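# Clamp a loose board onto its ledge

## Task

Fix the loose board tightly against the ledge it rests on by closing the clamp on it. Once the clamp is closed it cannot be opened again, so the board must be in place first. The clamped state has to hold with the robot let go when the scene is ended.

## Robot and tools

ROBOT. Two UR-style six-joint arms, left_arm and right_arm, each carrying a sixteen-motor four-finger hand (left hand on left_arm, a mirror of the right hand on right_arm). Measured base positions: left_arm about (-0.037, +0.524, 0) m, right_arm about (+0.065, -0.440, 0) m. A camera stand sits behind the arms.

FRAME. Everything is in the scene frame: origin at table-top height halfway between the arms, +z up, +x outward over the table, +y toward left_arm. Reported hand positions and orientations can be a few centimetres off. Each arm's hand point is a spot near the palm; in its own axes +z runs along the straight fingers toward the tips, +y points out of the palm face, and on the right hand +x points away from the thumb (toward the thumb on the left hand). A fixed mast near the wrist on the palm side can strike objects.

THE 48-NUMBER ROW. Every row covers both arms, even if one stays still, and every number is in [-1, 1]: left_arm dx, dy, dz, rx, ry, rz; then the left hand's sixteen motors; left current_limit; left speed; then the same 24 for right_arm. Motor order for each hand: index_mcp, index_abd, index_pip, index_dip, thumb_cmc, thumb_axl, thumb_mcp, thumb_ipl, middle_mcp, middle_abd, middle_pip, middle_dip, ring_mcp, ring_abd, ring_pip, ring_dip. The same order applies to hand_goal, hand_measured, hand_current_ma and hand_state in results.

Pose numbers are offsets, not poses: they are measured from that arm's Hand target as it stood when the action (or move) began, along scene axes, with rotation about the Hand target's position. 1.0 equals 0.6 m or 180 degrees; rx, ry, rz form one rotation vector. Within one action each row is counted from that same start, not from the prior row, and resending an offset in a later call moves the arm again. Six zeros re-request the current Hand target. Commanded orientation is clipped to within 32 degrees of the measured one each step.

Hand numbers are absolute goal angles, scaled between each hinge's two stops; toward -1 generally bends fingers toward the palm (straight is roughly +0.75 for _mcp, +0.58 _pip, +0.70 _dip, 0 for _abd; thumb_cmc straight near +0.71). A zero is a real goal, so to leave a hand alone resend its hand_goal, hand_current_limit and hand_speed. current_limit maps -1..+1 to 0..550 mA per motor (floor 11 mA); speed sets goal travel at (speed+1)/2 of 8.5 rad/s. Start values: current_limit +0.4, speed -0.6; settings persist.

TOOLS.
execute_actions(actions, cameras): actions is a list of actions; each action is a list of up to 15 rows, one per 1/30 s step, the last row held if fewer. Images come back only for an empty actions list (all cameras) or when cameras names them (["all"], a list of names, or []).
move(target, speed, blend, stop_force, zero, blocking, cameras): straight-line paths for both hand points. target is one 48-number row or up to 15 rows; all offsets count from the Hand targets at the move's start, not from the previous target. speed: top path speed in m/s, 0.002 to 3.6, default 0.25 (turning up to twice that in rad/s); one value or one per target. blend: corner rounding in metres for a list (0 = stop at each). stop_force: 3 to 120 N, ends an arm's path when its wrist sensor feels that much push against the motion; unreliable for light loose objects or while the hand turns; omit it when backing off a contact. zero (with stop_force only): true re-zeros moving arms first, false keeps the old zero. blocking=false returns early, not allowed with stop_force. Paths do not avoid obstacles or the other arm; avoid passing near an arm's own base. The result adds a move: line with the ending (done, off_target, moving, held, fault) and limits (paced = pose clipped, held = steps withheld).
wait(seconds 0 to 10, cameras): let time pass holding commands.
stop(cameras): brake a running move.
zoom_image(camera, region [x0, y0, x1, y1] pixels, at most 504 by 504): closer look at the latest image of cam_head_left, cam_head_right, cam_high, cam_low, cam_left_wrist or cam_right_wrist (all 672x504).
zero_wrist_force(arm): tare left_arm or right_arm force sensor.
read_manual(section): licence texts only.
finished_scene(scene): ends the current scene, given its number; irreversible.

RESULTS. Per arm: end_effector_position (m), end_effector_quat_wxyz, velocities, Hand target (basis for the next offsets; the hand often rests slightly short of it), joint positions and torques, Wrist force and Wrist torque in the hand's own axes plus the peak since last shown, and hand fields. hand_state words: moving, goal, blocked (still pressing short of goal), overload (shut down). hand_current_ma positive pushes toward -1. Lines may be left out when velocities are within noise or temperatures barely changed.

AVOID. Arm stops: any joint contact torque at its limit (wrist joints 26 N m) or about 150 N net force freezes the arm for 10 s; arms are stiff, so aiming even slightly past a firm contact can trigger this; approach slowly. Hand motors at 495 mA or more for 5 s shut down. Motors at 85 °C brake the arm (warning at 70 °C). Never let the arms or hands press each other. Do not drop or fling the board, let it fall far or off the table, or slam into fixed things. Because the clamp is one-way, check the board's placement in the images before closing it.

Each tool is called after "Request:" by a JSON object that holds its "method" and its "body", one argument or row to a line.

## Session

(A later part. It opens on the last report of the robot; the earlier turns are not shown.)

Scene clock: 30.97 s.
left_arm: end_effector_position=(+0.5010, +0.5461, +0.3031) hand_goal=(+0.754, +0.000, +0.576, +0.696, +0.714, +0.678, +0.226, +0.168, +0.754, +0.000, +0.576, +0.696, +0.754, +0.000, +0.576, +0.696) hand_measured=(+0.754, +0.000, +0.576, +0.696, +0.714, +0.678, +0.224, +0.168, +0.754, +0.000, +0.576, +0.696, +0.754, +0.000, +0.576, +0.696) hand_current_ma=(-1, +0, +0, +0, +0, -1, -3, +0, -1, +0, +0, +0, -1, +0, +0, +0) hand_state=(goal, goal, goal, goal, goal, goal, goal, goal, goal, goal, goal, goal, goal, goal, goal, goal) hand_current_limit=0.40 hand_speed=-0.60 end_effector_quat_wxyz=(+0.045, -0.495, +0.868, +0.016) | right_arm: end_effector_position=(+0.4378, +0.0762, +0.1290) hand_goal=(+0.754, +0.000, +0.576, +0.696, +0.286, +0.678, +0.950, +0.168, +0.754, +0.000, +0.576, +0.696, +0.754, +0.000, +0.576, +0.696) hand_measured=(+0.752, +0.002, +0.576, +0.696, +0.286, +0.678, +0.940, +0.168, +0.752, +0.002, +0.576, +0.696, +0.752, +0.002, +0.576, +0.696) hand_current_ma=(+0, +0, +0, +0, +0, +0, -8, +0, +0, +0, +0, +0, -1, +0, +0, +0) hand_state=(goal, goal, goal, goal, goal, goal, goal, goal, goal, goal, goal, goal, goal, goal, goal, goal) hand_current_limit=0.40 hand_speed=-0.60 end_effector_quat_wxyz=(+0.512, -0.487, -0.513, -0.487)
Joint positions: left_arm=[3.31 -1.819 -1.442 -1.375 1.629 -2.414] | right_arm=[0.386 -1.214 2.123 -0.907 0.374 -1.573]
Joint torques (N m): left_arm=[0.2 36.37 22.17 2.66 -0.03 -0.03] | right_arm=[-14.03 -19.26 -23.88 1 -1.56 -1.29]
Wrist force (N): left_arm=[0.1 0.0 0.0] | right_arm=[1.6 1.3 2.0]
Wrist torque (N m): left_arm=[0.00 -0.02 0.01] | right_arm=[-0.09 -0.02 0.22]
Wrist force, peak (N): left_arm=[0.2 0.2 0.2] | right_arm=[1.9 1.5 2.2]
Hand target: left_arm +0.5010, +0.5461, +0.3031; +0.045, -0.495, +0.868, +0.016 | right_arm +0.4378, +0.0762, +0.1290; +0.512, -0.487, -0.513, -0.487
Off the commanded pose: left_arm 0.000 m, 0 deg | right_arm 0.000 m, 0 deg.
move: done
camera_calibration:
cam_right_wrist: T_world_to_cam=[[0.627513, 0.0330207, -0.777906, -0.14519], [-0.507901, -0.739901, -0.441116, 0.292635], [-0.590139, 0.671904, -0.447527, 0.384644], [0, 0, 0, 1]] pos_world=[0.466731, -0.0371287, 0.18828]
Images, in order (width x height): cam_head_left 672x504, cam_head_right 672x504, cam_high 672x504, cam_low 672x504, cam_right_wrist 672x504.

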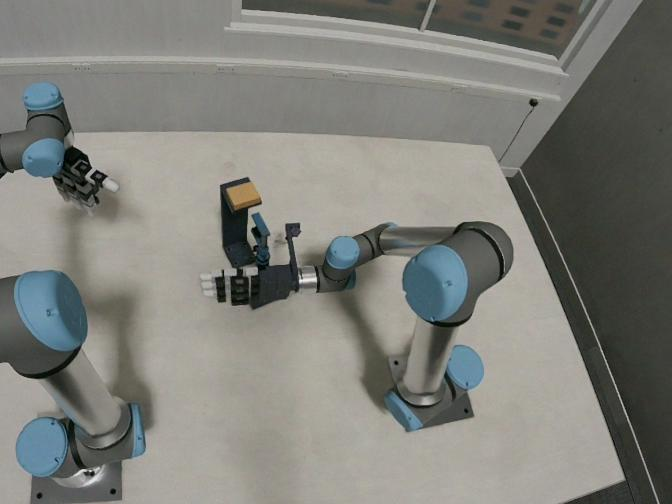

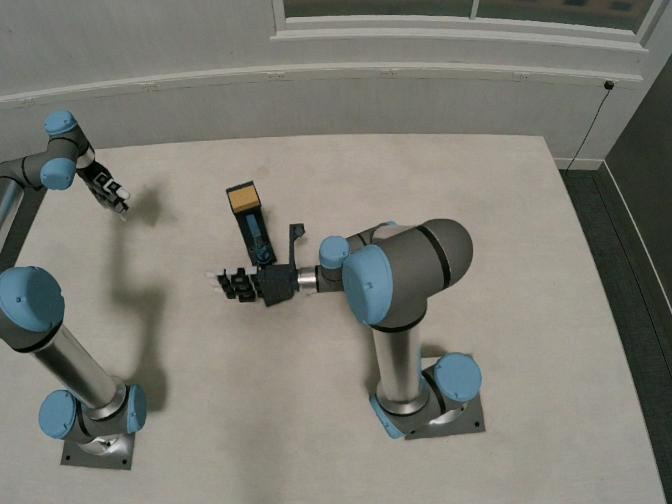

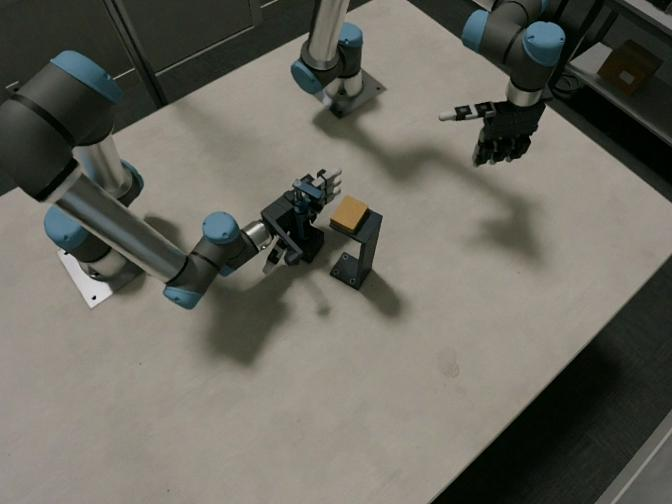

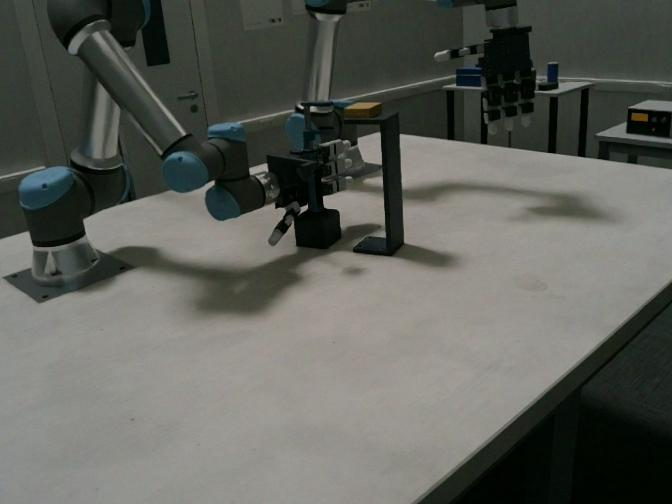

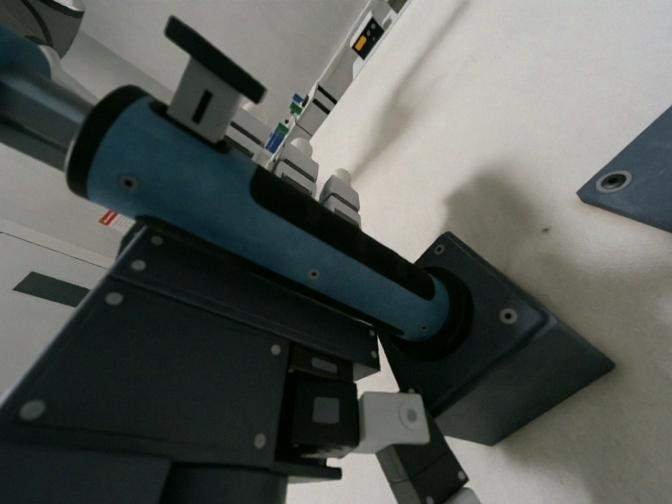

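Request:
{"method": "move", "body": {
  "target": [
    [0,0,0,0,0,0,0.754,0,0.576,0.696,0.714,0.678,0.226,0.168,0.754,0,0.576,0.696,0.754,0,0.576,0.696,0.4,-0.6,0.0008,0.0317,0.0042,0,0,0,0.754,0,0.576,0.696,0.286,0.678,0.95,0.168,0.754,0,0.576,0.696,0.754,0,0.576,0.696,0.4,-0.6]
  ],
  "speed": 0.05,
  "stop_force": 4
}}

Request:
{"method": "move", "body": {
  "target": [
    [0,0,0,0,0,0,0.754,0,0.576,0.696,0.714,0.678,0.226,0.168,0.754,0,0.576,0.696,0.754,0,0.576,0.696,0.4,-0.6,0,0,0,0,0,0,-0.3,0,0.3,0.5,0.286,0.678,0.95,0.168,-0.3,0,0.3,0.5,0.17,0,0.3,0.6,0.4,-0.6],
    [0,0,0,0,0,0,0.754,0,0.576,0.696,0.714,0.678,0.226,0.168,0.754,0,0.576,0.696,0.754,0,0.576,0.696,0.4,-0.6,0,0,0,0,0,0,-0.3,0,-0.35,0.3,0.286,0.678,0.95,0.168,-0.3,0,-0.35,0.3,0.17,0,-0.5,0.5,0.4,-0.6]
  ],
  "speed": 0.05,
  "cameras": ["cam_head_left","cam_low","cam_high","cam_right_wrist"]
}}

Request:
{"method": "zoom_image", "body": {
  "camera": "cam_head_left",
  "region": [200, 200, 330, 330]
}}

Request:
{"method": "zoom_image", "body": {
  "camera": "cam_high",
  "region": [240, 140, 380, 280]
}}

Scene clock: 35.83 s.
left_arm: end_effector_position=(+0.5010, +0.5461, +0.3031) hand_goal=(+0.754, +0.000, +0.576, +0.696, +0.714, +0.678, +0.226, +0.168, +0.754, +0.000, +0.576, +0.696, +0.754, +0.000, +0.576, +0.696) hand_measured=(+0.754, +0.000, +0.576, +0.696, +0.714, +0.678, +0.224, +0.168, +0.754, +0.000, +0.576, +0.696, +0.754, +0.000, +0.576, +0.696) hand_current_ma=(-1, +0, +0, +0, +0, -1, -3, +0, -1, +0, +0, +0, -1, +0, +0, +0) hand_state=(goal, goal, goal, goal, goal, goal, goal, goal, goal, goal, goal, goal, goal, goal, goal, goal) hand_current_limit=0.40 hand_speed=-0.60 end_effector_quat_wxyz=(+0.045, -0.495, +0.868, +0.016) | right_arm: end_effector_position=(+0.4382, +0.0935, +0.1314) hand_goal=(+0.754, +0.000, +0.576, +0.696, +0.286, +0.678, +0.950, +0.168, +0.754, +0.000, +0.576, +0.696, +0.754, +0.000, +0.576, +0.696) hand_measured=(+0.752, +0.002, +0.576, +0.696, +0.276, +0.686, +0.964, +0.168, +0.752, +0.002, +0.576, +0.696, +0.752, +0.002, +0.576, +0.696) hand_current_ma=(+0, +0, +0, +0, -5, +5, +11, +0, +0, +0, +0, +0, +0, +0, +0, +0) hand_state=(goal, goal, goal, goal, goal, goal, goal, goal, goal, goal, goal, goal, goal, goal, goal, goal) hand_current_limit=0.40 hand_speed=-0.60 end_effector_quat_wxyz=(+0.512, -0.487, -0.513, -0.487)
Joint positions: left_arm=[3.31 -1.819 -1.442 -1.375 1.629 -2.414] | right_arm=[0.425 -1.197 2.086 -0.888 0.413 -1.572]
Joint torques (N m): left_arm=[0.8 36.42 21.79 2.6 0.04 -0.13] | right_arm=[-14.86 -31.3 1.27 -1.73 -1.54 0.82]
Wrist force (N): left_arm=[-0.1 0.1 0.0] | right_arm=[7.7 1.2 2.0]
Wrist torque (N m): left_arm=[0.01 0.01 -0.01] | right_arm=[-0.09 -0.63 0.52]
Wrist force, peak (N): left_arm=[0.2 0.0 0.3] | right_arm=[8.1 1.2 2.4]
Hand target: left_arm +0.5010, +0.5461, +0.3031; +0.045, -0.495, +0.868, +0.016 | right_arm +0.4382, +0.0935, +0.1314; +0.512, -0.487, -0.513, -0.487 (not the last commanded pose)
Off the commanded pose: left_arm 0.000 m, 0 deg | right_arm 0.002 m, 0 deg.
move: contact (right_arm)

Scene clock: 37.77 s.
left_arm: end_effector_position=(+0.5010, +0.5461, +0.3031) hand_goal=(+0.754, +0.000, +0.576, +0.696, +0.714, +0.678, +0.226, +0.168, +0.754, +0.000, +0.576, +0.696, +0.754, +0.000, +0.576, +0.696) hand_measured=(+0.754, +0.000, +0.576, +0.696, +0.714, +0.678, +0.224, +0.168, +0.754, +0.000, +0.576, +0.696, +0.754, +0.000, +0.576, +0.696) hand_current_ma=(-1, +0, +0, +0, +0, -1, -3, +0, -1, +0, +0, +0, -1, +0, +0, +0) hand_state=(goal, goal, goal, goal, goal, goal, goal, goal, goal, goal, goal, goal, goal, goal, goal, goal) hand_current_limit=0.40 hand_speed=-0.60 end_effector_quat_wxyz=(+0.045, -0.495, +0.868, +0.016) | right_arm: end_effector_position=(+0.4381, +0.0935, +0.1314) hand_goal=(-0.300, +0.000, -0.350, +0.300, +0.286, +0.678, +0.950, +0.168, -0.300, +0.000, -0.350, +0.300, +0.170, +0.000, -0.500, +0.500) hand_measured=(-0.298, +0.002, -0.348, +0.304, +0.276, +0.686, +0.962, +0.168, -0.298, +0.002, -0.348, +0.304, +0.172, +0.002, -0.498, +0.502) hand_current_ma=(+1, +0, +1, +1, -5, +5, +11, +0, +0, +0, +1, +1, +1, +0, +1, +0) hand_state=(goal, goal, goal, goal, goal, goal, goal, goal, goal, goal, goal, goal, goal, goal, goal, goal) hand_current_limit=0.40 hand_speed=-0.60 end_effector_quat_wxyz=(+0.512, -0.487, -0.513, -0.487)
Joint positions: left_arm=[3.31 -1.819 -1.442 -1.375 1.629 -2.414] | right_arm=[0.425 -1.197 2.086 -0.888 0.413 -1.572]
Joint torques (N m): left_arm=[0.39 36.7 21.41 2.58 0.13 0.02] | right_arm=[-13.18 -31.29 -4.19 -1.45 1.62 1.36]
Wrist force (N): left_arm=[0.0 0.0 0.2] | right_arm=[7.9 1.5 2.2]
Wrist torque (N m): left_arm=[-0.03 0.00 0.00] | right_arm=[-0.07 -0.53 0.69]
Wrist force, peak (N): left_arm=[0.1 0.3 0.2] | right_arm=[8.3 1.4 2.3]
Hand target: left_arm +0.5010, +0.5461, +0.3031; +0.045, -0.495, +0.868, +0.016 | right_arm +0.4382, +0.0935, +0.1314; +0.512, -0.487, -0.513, -0.487
Off the commanded pose: left_arm 0.000 m, 0 deg | right_arm 0.000 m, 0 deg.
move: done
camera_calibration:
cam_right_wrist: T_world_to_cam=[[0.627428, 0.0332252, -0.777965, -0.144089], [-0.507916, -0.739823, -0.441229, 0.306727], [-0.590217, 0.67198, -0.44731, 0.374327], [0, 0, 0, 1]] pos_world=[0.467131, -0.0198287, 0.190681]
Images, in order (width x height): cam_head_left 672x504, cam_high 672x504, cam_low 672x504, cam_right_wrist 672x504.

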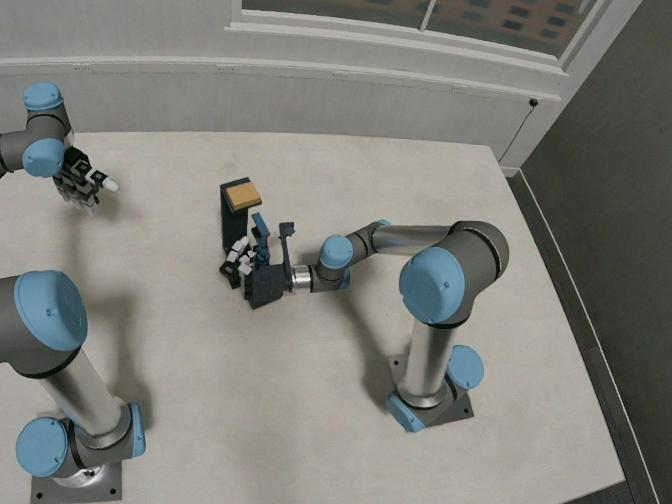

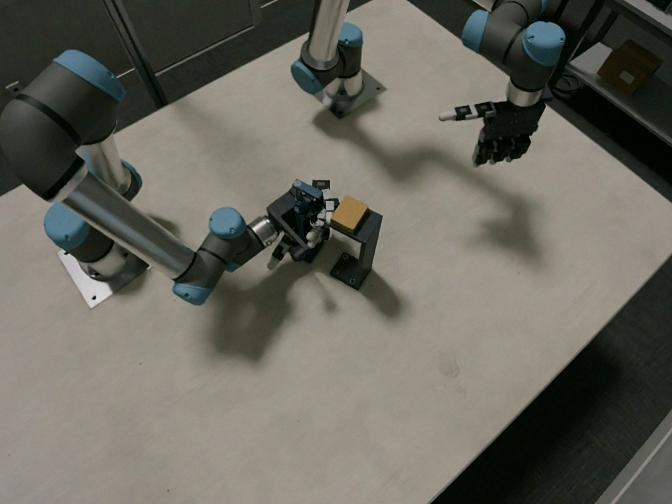

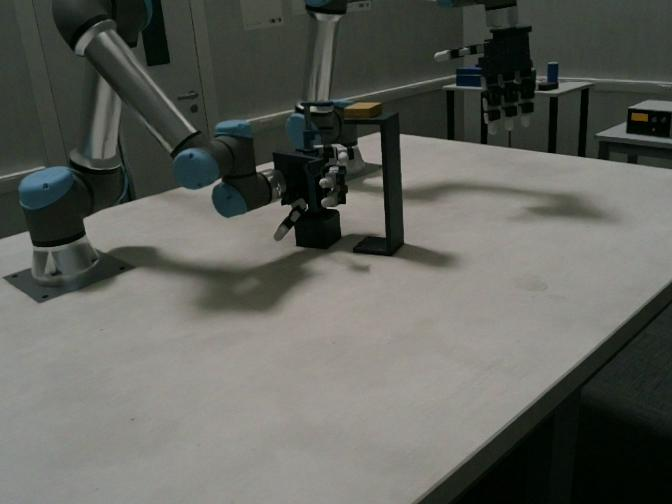

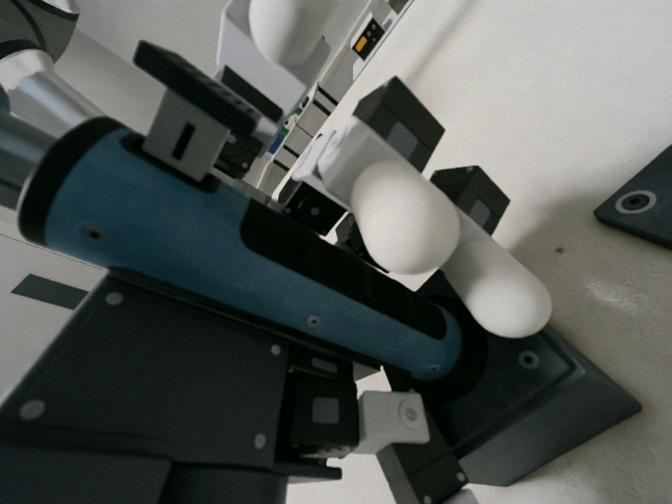

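Scaled by 3.877 from the camera's 672x504 image, which has a finer 960x720 frame.

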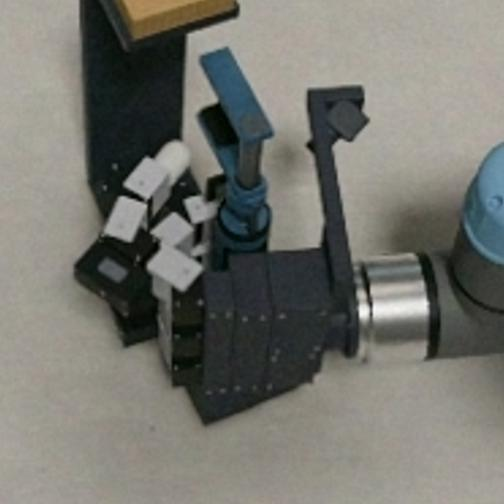

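Scaled by 3.600 from the camera's 672x504 image, which has a finer 960x720 frame.

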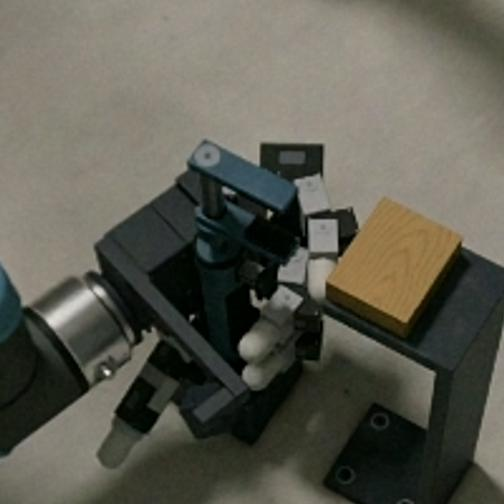

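Request:
{"method": "move", "body": {
  "target": [
    [0,0,0,0,0,0,0.754,0,0.576,0.696,0.714,0.678,0.226,0.168,0.754,0,0.576,0.696,0.754,0,0.576,0.696,0.4,-0.6,0,0,0,0,0,0,-0.3,0,-0.35,0.3,-0.1,0.678,0.95,0.168,-0.3,0,-0.35,0.3,0.17,0,-0.5,0.5,0.4,-0.6]
  ],
  "speed": 0.05,
  "cameras": ["cam_head_left","cam_low","cam_high","cam_right_wrist"]
}}

Request:
{"method": "zoom_image", "body": {
  "camera": "cam_low",
  "region": [260, 130, 360, 250]
}}

Scene clock: 40.30 s.
left_arm: end_effector_position=(+0.5010, +0.5461, +0.3031) hand_goal=(+0.754, +0.000, +0.576, +0.696, +0.714, +0.678, +0.226, +0.168, +0.754, +0.000, +0.576, +0.696, +0.754, +0.000, +0.576, +0.696) hand_measured=(+0.754, +0.000, +0.576, +0.696, +0.714, +0.678, +0.224, +0.168, +0.754, +0.000, +0.576, +0.696, +0.754, +0.000, +0.576, +0.696) hand_current_ma=(-1, +0, +0, +0, +0, -1, -3, +0, -1, +0, +0, +0, -1, +0, +0, +0) hand_state=(goal, goal, goal, goal, goal, goal, goal, goal, goal, goal, goal, goal, goal, goal, goal, goal) hand_current_limit=0.40 hand_speed=-0.60 end_effector_quat_wxyz=(+0.045, -0.495, +0.868, +0.016) | right_arm: end_effector_position=(+0.4381, +0.0935, +0.1314) hand_goal=(-0.300, +0.000, -0.350, +0.300, -0.100, +0.678, +0.950, +0.168, -0.300, +0.000, -0.350, +0.300, +0.170, +0.000, -0.500, +0.500) hand_measured=(-0.298, +0.002, -0.348, +0.304, -0.086, +0.676, +0.950, +0.168, -0.298, +0.002, -0.348, +0.304, +0.172, +0.002, -0.498, +0.502) hand_current_ma=(+1, +0, +1, +1, +9, +0, +0, +0, +0, +0, +1, +1, +1, +0, +1, +0) hand_state=(goal, goal, goal, goal, goal, goal, goal, goal, goal, goal, goal, goal, goal, goal, goal, goal) hand_current_limit=0.40 hand_speed=-0.60 end_effector_quat_wxyz=(+0.512, -0.487, -0.513, -0.487)
Joint positions: left_arm=[3.31 -1.819 -1.442 -1.375 1.629 -2.414] | right_arm=[0.425 -1.197 2.086 -0.888 0.413 -1.572]
Joint torques (N m): left_arm=[0.43 36.61 21.95 2.66 0.03 -0.07] | right_arm=[-10.47 -29.08 -10.35 -0.81 1.73 1.09]
Wrist force (N): left_arm=[0.0 0.0 0.2] | right_arm=[1.6 1.4 1.9]
Wrist torque (N m): left_arm=[-0.01 0.01 0.00] | right_arm=[-0.06 0.11 0.28]
Wrist force, peak (N): left_arm=[0.2 0.4 0.3] | right_arm=[8.1 1.4 2.1]
Hand target: left_arm +0.5010, +0.5461, +0.3031; +0.045, -0.495, +0.868, +0.016 | right_arm +0.4382, +0.0935, +0.1314; +0.512, -0.487, -0.513, -0.487
Off the commanded pose: left_arm 0.000 m, 0 deg | right_arm 0.000 m, 0 deg.
move: done
camera_calibration:
cam_right_wrist: T_world_to_cam=[[0.627428, 0.0332252, -0.777965, -0.144089], [-0.507916, -0.739823, -0.441229, 0.306727], [-0.590217, 0.67198, -0.44731, 0.374327], [0, 0, 0, 1]] pos_world=[0.467131, -0.0198287, 0.190681]
Images, in order (width x height): cam_head_left 672x504, cam_high 672x504, cam_low 672x504, cam_right_wrist 672x504.

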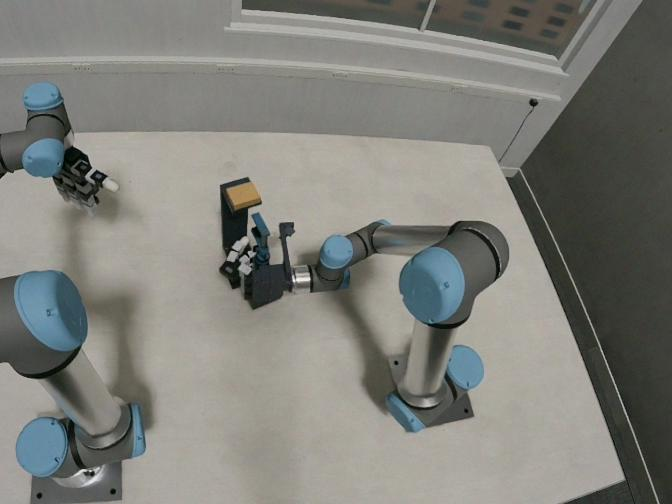

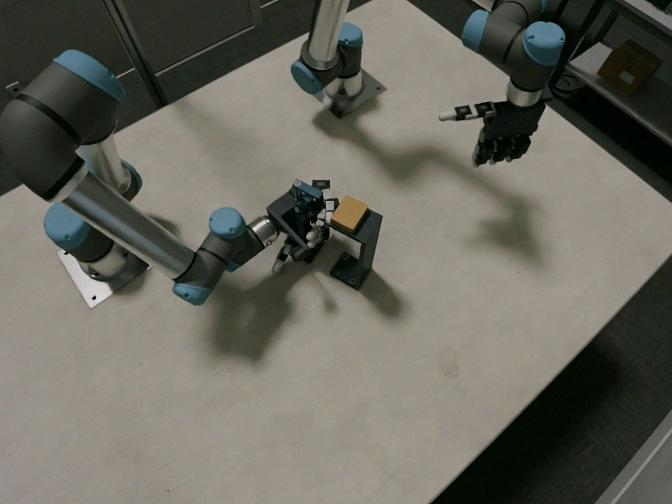

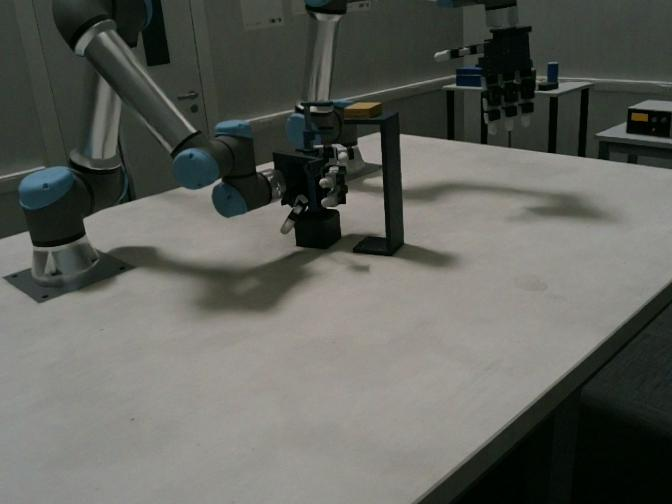

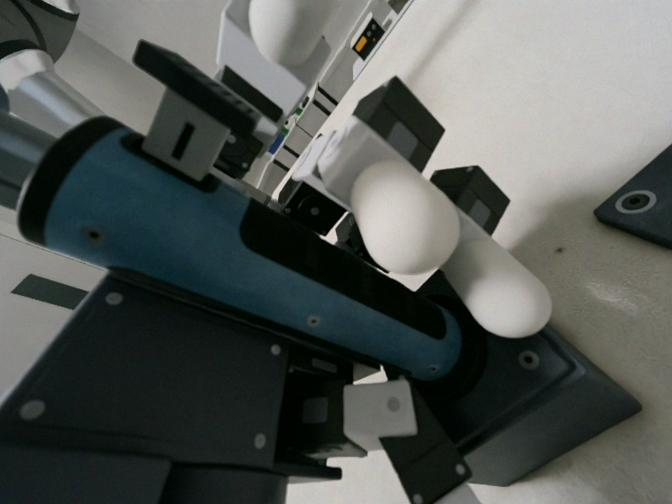

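Scaled by 4.200 from the camera's 672x504 image, which has a finer 960x720 frame.

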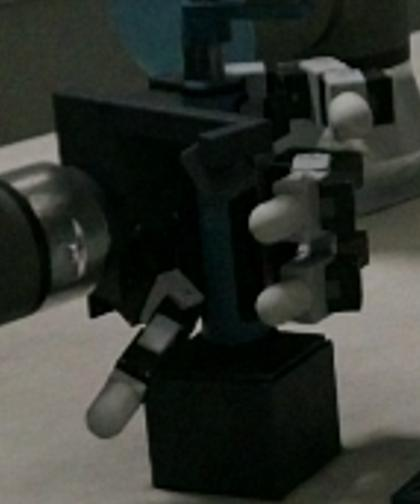

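Request:
{"method": "move", "body": {
  "target": [
    [0,0,0,0,0,0,0.754,0,0.576,0.696,0.714,0.678,0.226,0.168,0.754,0,0.576,0.696,0.754,0,0.576,0.696,0.4,-0.6,0,0.0025,0,0,0,0,-0.32,0,-0.56,0.13,-0.1,0.678,0.95,0.168,-0.38,0,-0.53,0.15,0.17,0,-0.704,0.362,0.1,-0.8],
    [0,0,0,0,0,0,0.754,0,0.576,0.696,0.714,0.678,0.226,0.168,0.754,0,0.576,0.696,0.754,0,0.576,0.696,0.4,-0.6,0,0.0025,0,0,0,0,-0.42,0,-0.62,0.08,-0.1,0.678,0.95,0.168,-0.46,0,-0.6,0.08,0.17,0,-0.704,0.362,0.3,-0.8],
    [0,0,0,0,0,0,0.754,0,0.576,0.696,0.714,0.678,0.226,0.168,0.754,0,0.576,0.696,0.754,0,0.576,0.696,0.4,-0.6,0,0.0025,0,0,0,0,-0.548,0,-0.664,0.043,-0.1,0.678,0.95,0.168,-0.548,0,-0.664,0.043,0.17,0,-0.704,0.362,0.75,-0.8]
  ],
  "speed": 0.03,
  "cameras": ["cam_head_left","cam_low","cam_high","cam_right_wrist"]
}}

Request:
{"method": "zoom_image", "body": {
  "camera": "cam_low",
  "region": [260, 80, 400, 250]
}}

Request:
{"method": "zoom_image", "body": {
  "camera": "cam_high",
  "region": [260, 160, 380, 280]
}}

Scene clock: 42.67 s.
left_arm: end_effector_position=(+0.5010, +0.5461, +0.3031) hand_goal=(+0.754, +0.000, +0.576, +0.696, +0.714, +0.678, +0.226, +0.168, +0.754, +0.000, +0.576, +0.696, +0.754, +0.000, +0.576, +0.696) hand_measured=(+0.754, +0.000, +0.576, +0.696, +0.714, +0.678, +0.224, +0.168, +0.754, +0.000, +0.576, +0.696, +0.754, +0.000, +0.576, +0.696) hand_current_ma=(-1, +0, +0, +0, +0, -1, -3, +0, -1, +0, +0, +0, -1, +0, +0, +0) hand_state=(goal, goal, goal, goal, goal, goal, goal, goal, goal, goal, goal, goal, goal, goal, goal, goal) hand_current_limit=0.40 hand_speed=-0.60 end_effector_quat_wxyz=(+0.045, -0.495, +0.868, +0.016) | right_arm: end_effector_position=(+0.4381, +0.0950, +0.1314) hand_goal=(-0.548, +0.000, -0.664, +0.044, -0.100, +0.678, +0.950, +0.168, -0.548, +0.000, -0.664, +0.044, +0.170, +0.000, -0.704, +0.362) hand_measured=(-0.334, +0.002, -0.534, +0.128, -0.086, +0.676, +0.950, +0.168, -0.386, +0.002, -0.510, +0.134, +0.172, +0.002, -0.700, +0.364) hand_current_ma=(+481, +0, +338, +164, +9, +0, +0, +0, +481, +0, +450, +185, +0, +0, +1, +1) hand_state=(blocked, goal, blocked, blocked, goal, goal, goal, goal, blocked, goal, blocked, blocked, goal, goal, goal, goal) hand_current_limit=0.75 hand_speed=-0.80 end_effector_quat_wxyz=(+0.512, -0.487, -0.513, -0.487)
Joint positions: left_arm=[3.31 -1.819 -1.442 -1.375 1.629 -2.414] | right_arm=[0.428 -1.195 2.083 -0.887 0.417 -1.572]
Joint torques (N m): left_arm=[0.55 36.67 21.63 2.55 0.17 -0.09] | right_arm=[14.16 -19.13 -22.97 0.92 1.38 0.9]
Wrist force (N): left_arm=[0.2 0.1 0.1] | right_arm=[2.8 2.1 1.8]
Wrist torque (N m): left_arm=[0.00 -0.02 0.01] | right_arm=[-0.03 0.11 0.26]
Wrist force, peak (N): left_arm=[0.2 -0.1 0.3] | right_arm=[3.0 2.2 2.0]
Hand target: left_arm +0.5010, +0.5461, +0.3031; +0.045, -0.495, +0.868, +0.016 | right_arm +0.4382, +0.0950, +0.1314; +0.512, -0.487, -0.513, -0.487
Off the commanded pose: left_arm 0.000 m, 0 deg | right_arm 0.000 m, 0 deg.
move: done
camera_calibration:
cam_right_wrist: T_world_to_cam=[[0.627428, 0.0332252, -0.777965, -0.144139], [-0.507916, -0.739823, -0.441229, 0.307837], [-0.590217, 0.67198, -0.44731, 0.373319], [0, 0, 0, 1]] pos_world=[0.467131, -0.0183287, 0.190681]
Images, in order (width x height): cam_head_left 672x504, cam_high 672x504, cam_low 672x504, cam_right_wrist 672x504.

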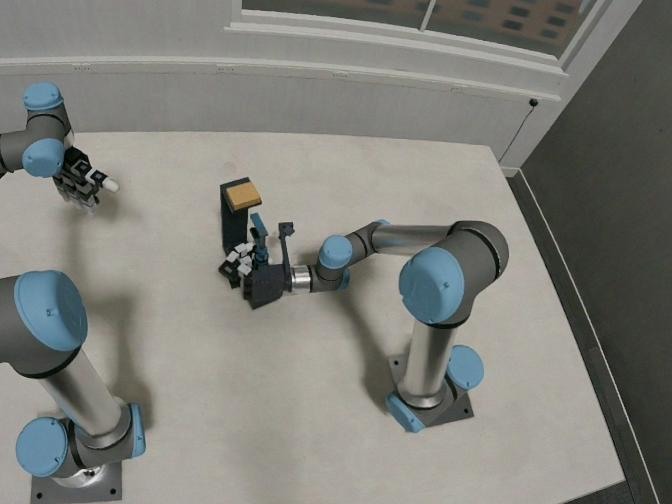

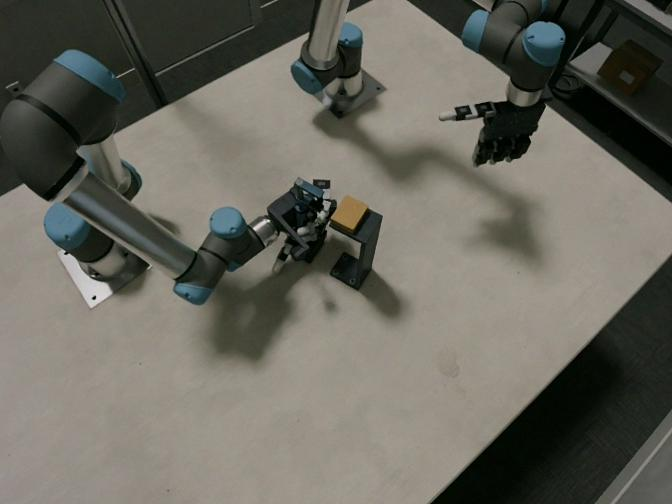

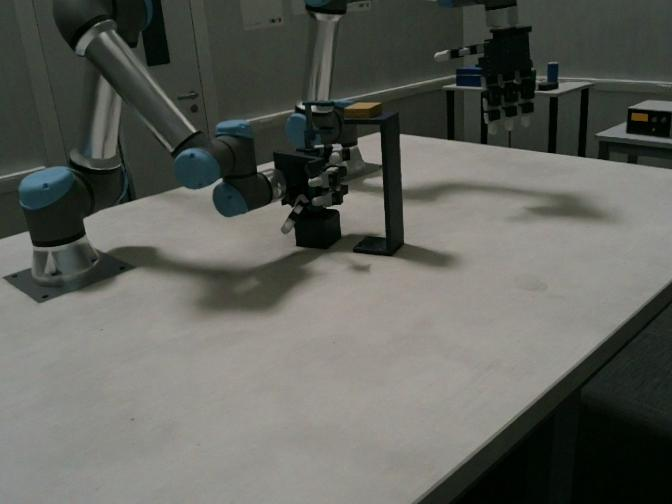

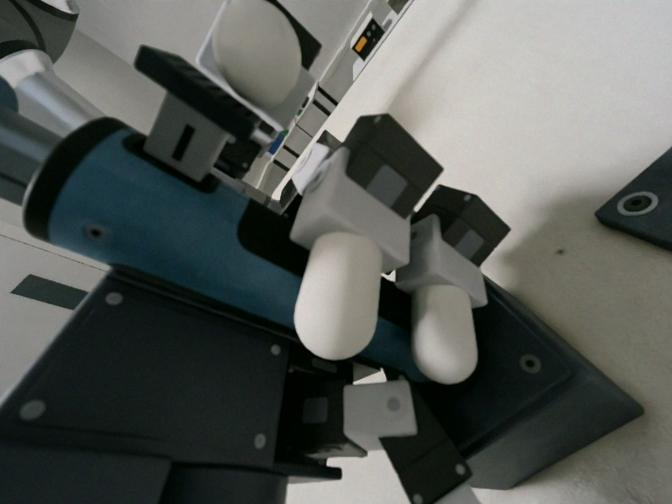

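Scaled by 2.965 from the camera's 672x504 image, which has a finer 960x720 frame.

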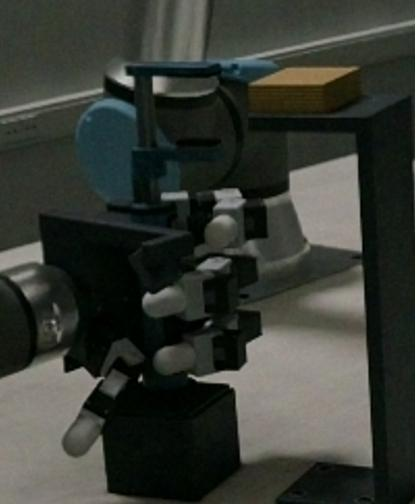

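Scaled by 4.200 from the camera's 672x504 image, which has a finer 960x720 frame.

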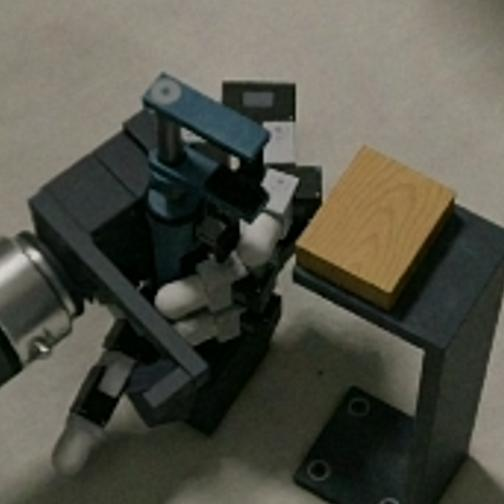

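Request:
{"method": "move", "body": {
  "target": [
    [0,0,0,0,0,0,0.754,0,0.576,0.696,0.714,0.678,0.226,0.168,0.754,0,0.576,0.696,0.754,0,0.576,0.696,0.4,-0.6,0,0,0,0,0,0,-0.548,0,-0.664,0.044,-0.1,0.678,0.95,0.168,-0.548,0,-0.664,0.044,-0.2,0,-0.95,0.15,0.75,-0.7]
  ],
  "speed": 0.05,
  "cameras": ["cam_low","cam_right_wrist","cam_high"]
}}

Request:
{"method": "zoom_image", "body": {
  "camera": "cam_high",
  "region": [280, 170, 350, 240]
}}

Request:
{"method": "move", "body": {
  "target": [
    [0,0,0,0,0,0,0.754,0,0.576,0.696,0.714,0.678,0.226,0.168,0.754,0,0.576,0.696,0.754,0,0.576,0.696,0.4,-0.6,0,0,0,0,0,0,-0.548,0,-0.664,0.044,-0.1,0.678,0.95,0.168,-0.548,0,-0.664,0.044,0.17,0,-0.704,0.362,0.75,-0.7]
  ],
  "speed": 0.05,
  "cameras": ["cam_low","cam_right_wrist","cam_high"]
}}

Request:
{"method": "zoom_image", "body": {
  "camera": "cam_high",
  "region": [280, 170, 350, 240]
}}

Scene clock: 43.97 s.
left_arm: end_effector_position=(+0.5010, +0.5461, +0.3031) hand_goal=(+0.754, +0.000, +0.576, +0.696, +0.714, +0.678, +0.226, +0.168, +0.754, +0.000, +0.576, +0.696, +0.754, +0.000, +0.576, +0.696) hand_measured=(+0.754, +0.000, +0.576, +0.696, +0.714, +0.678, +0.224, +0.168, +0.754, +0.000, +0.576, +0.696, +0.754, +0.000, +0.576, +0.696) hand_current_ma=(-1, +0, +0, +0, +0, -1, -3, +0, -1, +0, +0, +0, -1, +0, +0, +0) hand_state=(goal, goal, goal, goal, goal, goal, goal, goal, goal, goal, goal, goal, goal, goal, goal, goal) hand_current_limit=0.40 hand_speed=-0.60 end_effector_quat_wxyz=(+0.045, -0.495, +0.868, +0.016) | right_arm: end_effector_position=(+0.4381, +0.0950, +0.1314) hand_goal=(-0.548, +0.000, -0.664, +0.044, -0.100, +0.678, +0.950, +0.168, -0.548, +0.000, -0.664, +0.044, -0.200, +0.000, -0.950, +0.150) hand_measured=(-0.336, +0.002, -0.534, +0.128, -0.086, +0.676, +0.950, +0.168, -0.392, +0.002, -0.510, +0.134, +0.142, +0.002, -0.736, +0.260) hand_current_ma=(+481, +0, +338, +164, +9, +0, +0, +0, +481, +0, +450, +185, +481, +0, +481, +256) hand_state=(blocked, goal, blocked, blocked, goal, goal, goal, goal, blocked, goal, blocked, blocked, blocked, goal, blocked, blocked) hand_current_limit=0.75 hand_speed=-0.70 end_effector_quat_wxyz=(+0.512, -0.487, -0.513, -0.487)
Joint positions: left_arm=[3.31 -1.819 -1.442 -1.375 1.629 -2.414] | right_arm=[0.428 -1.195 2.083 -0.887 0.417 -1.572]
Joint torques (N m): left_arm=[0.57 36.44 21.69 2.66 0.1 -0.21] | right_arm=[13.11 -20.47 -21.53 -0.68 1.48 0.77]
Wrist force (N): left_arm=[0.0 0.0 0.0] | right_arm=[0.9 1.8 0.1]
Wrist torque (N m): left_arm=[0.01 0.00 0.00] | right_arm=[0.02 0.11 0.20]
Wrist force, peak (N): left_arm=[0.0 -0.1 0.4] | right_arm=[2.8 2.4 1.9]
Hand target: left_arm +0.5010, +0.5461, +0.3031; +0.045, -0.495, +0.868, +0.016 | right_arm +0.4382, +0.0950, +0.1314; +0.512, -0.487, -0.513, -0.487
Off the commanded pose: left_arm 0.000 m, 0 deg | right_arm 0.000 m, 0 deg.
move: done
camera_calibration:
cam_right_wrist: T_world_to_cam=[[0.627428, 0.0332252, -0.777965, -0.144139], [-0.507916, -0.739823, -0.441229, 0.307837], [-0.590217, 0.67198, -0.44731, 0.373319], [0, 0, 0, 1]] pos_world=[0.467131, -0.0183287, 0.190681]
Images, in order (width x height): cam_high 672x504, cam_low 672x504, cam_right_wrist 672x504.

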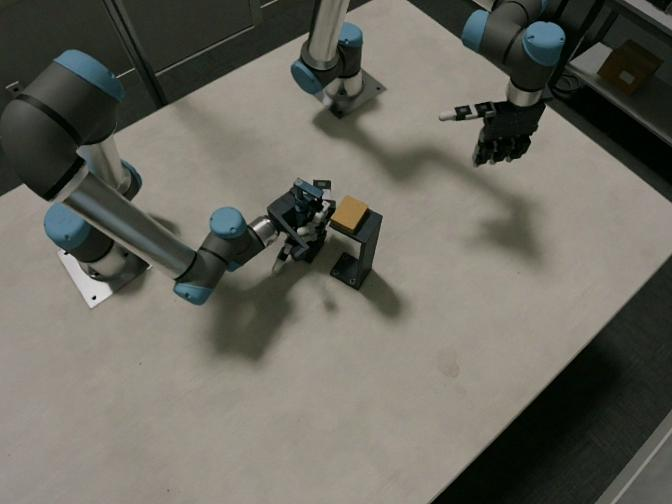

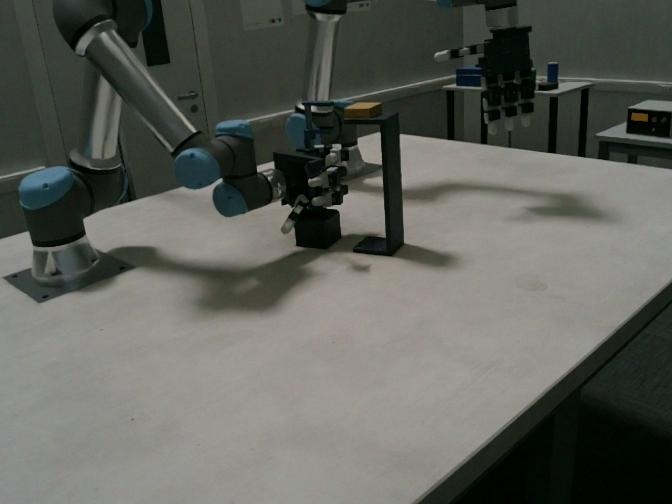

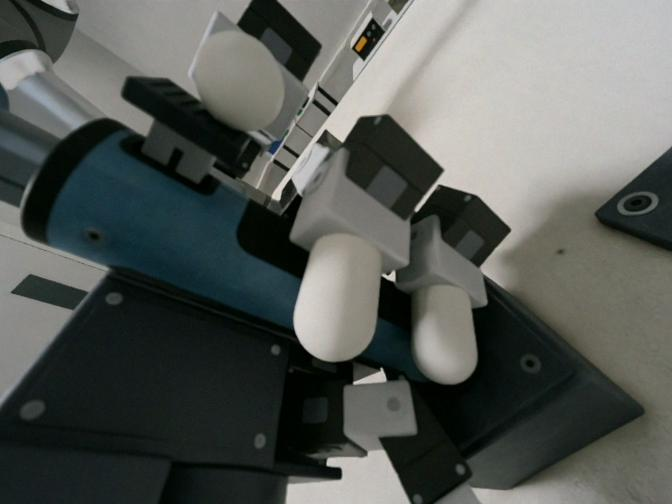

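Scaled by 7.200 from the camera's 672x504 image, which has a finer 960x720 frame.

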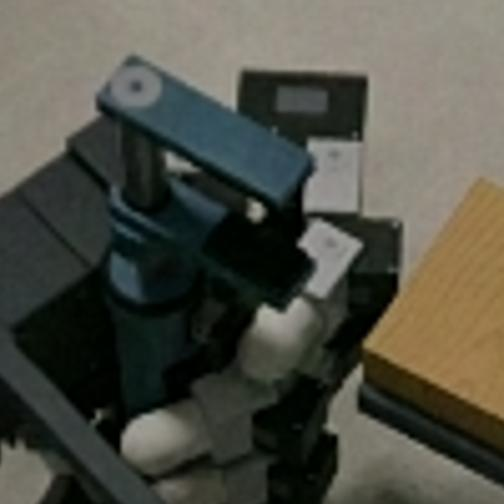

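Scene clock: 44.47 s.
left_arm: end_effector_position=(+0.5010, +0.5461, +0.3031) hand_goal=(+0.754, +0.000, +0.576, +0.696, +0.714, +0.678, +0.226, +0.168, +0.754, +0.000, +0.576, +0.696, +0.754, +0.000, +0.576, +0.696) hand_measured=(+0.754, +0.000, +0.576, +0.696, +0.714, +0.678, +0.224, +0.168, +0.754, +0.000, +0.576, +0.696, +0.754, +0.000, +0.576, +0.696) hand_current_ma=(-1, +0, +0, +0, +0, -1, -3, +0, -1, +0, +0, +0, -1, +0, +0, +0) hand_state=(goal, goal, goal, goal, goal, goal, goal, goal, goal, goal, goal, goal, goal, goal, goal, goal) hand_current_limit=0.40 hand_speed=-0.60 end_effector_quat_wxyz=(+0.045, -0.495, +0.868, +0.016) | right_arm: end_effector_position=(+0.4381, +0.0950, +0.1314) hand_goal=(-0.548, +0.000, -0.664, +0.044, -0.100, +0.678, +0.950, +0.168, -0.548, +0.000, -0.664, +0.044, +0.170, +0.000, -0.704, +0.362) hand_measured=(-0.336, +0.002, -0.534, +0.128, -0.086, +0.676, +0.950, +0.168, -0.392, +0.002, -0.510, +0.134, +0.170, +0.002, -0.702, +0.360) hand_current_ma=(+481, +0, +338, +164, +9, +0, +0, +0, +481, +0, +450, +185, +0, +0, +0, +0) hand_state=(blocked, goal, blocked, blocked, goal, goal, goal, goal, blocked, goal, blocked, blocked, goal, goal, goal, goal) hand_current_limit=0.75 hand_speed=-0.70 end_effector_quat_wxyz=(+0.512, -0.487, -0.513, -0.487)
Joint positions: left_arm=[3.31 -1.819 -1.442 -1.375 1.629 -2.414] | right_arm=[0.428 -1.195 2.083 -0.887 0.417 -1.572]
Joint torques (N m): left_arm=[0.87 36.4 21.6 2.7 0.1 -0.08] | right_arm=[12.16 -24.3 -20.03 -2.36 1.21 0.53]
Wrist force (N): left_arm=[-0.1 0.2 0.0] | right_arm=[1.4 2.3 0.8]
Wrist torque (N m): left_arm=[0.02 0.01 -0.01] | right_arm=[0.02 0.12 0.19]
Wrist force, peak (N): left_arm=[0.2 0.2 0.3] | right_arm=[1.6 2.4 1.0]
Hand target: left_arm +0.5010, +0.5461, +0.3031; +0.045, -0.495, +0.868, +0.016 | right_arm +0.4382, +0.0950, +0.1314; +0.512, -0.487, -0.513, -0.487
Off the commanded pose: left_arm 0.000 m, 0 deg | right_arm 0.000 m, 0 deg.
move: done
camera_calibration:
cam_right_wrist: T_world_to_cam=[[0.627428, 0.0332252, -0.777965, -0.144139], [-0.507916, -0.739823, -0.441229, 0.307837], [-0.590217, 0.67198, -0.44731, 0.373319], [0, 0, 0, 1]] pos_world=[0.467131, -0.0183287, 0.190681]
Images, in order (width x height): cam_high 672x504, cam_low 672x504, cam_right_wrist 672x504.

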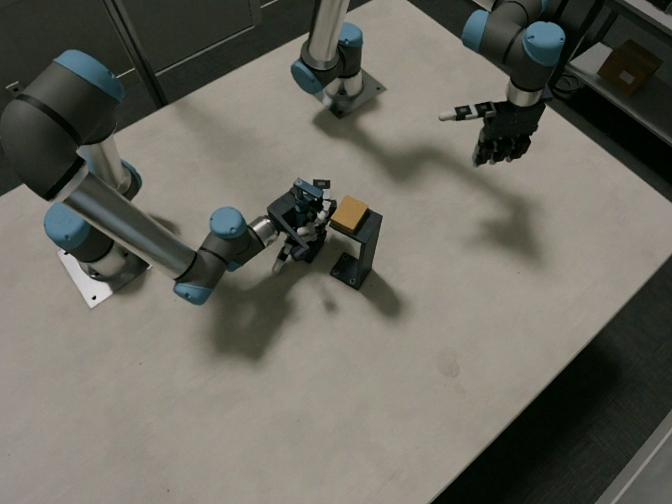

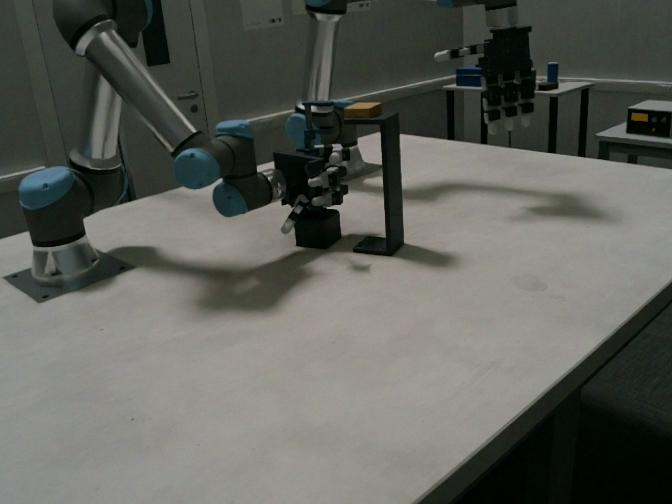

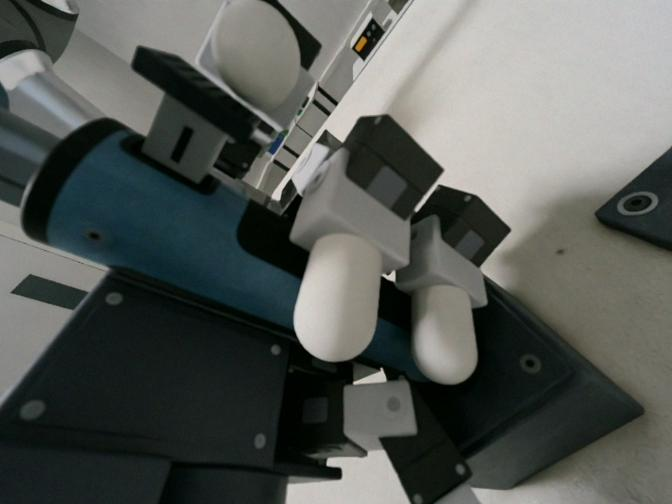

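Scaled by 7.200 from the camera's 672x504 image, which has a finer 960x720 frame.

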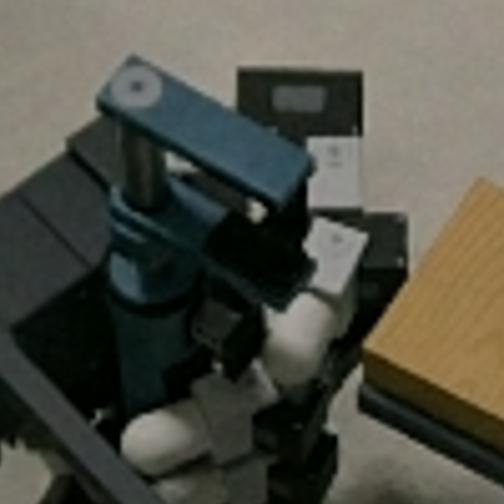

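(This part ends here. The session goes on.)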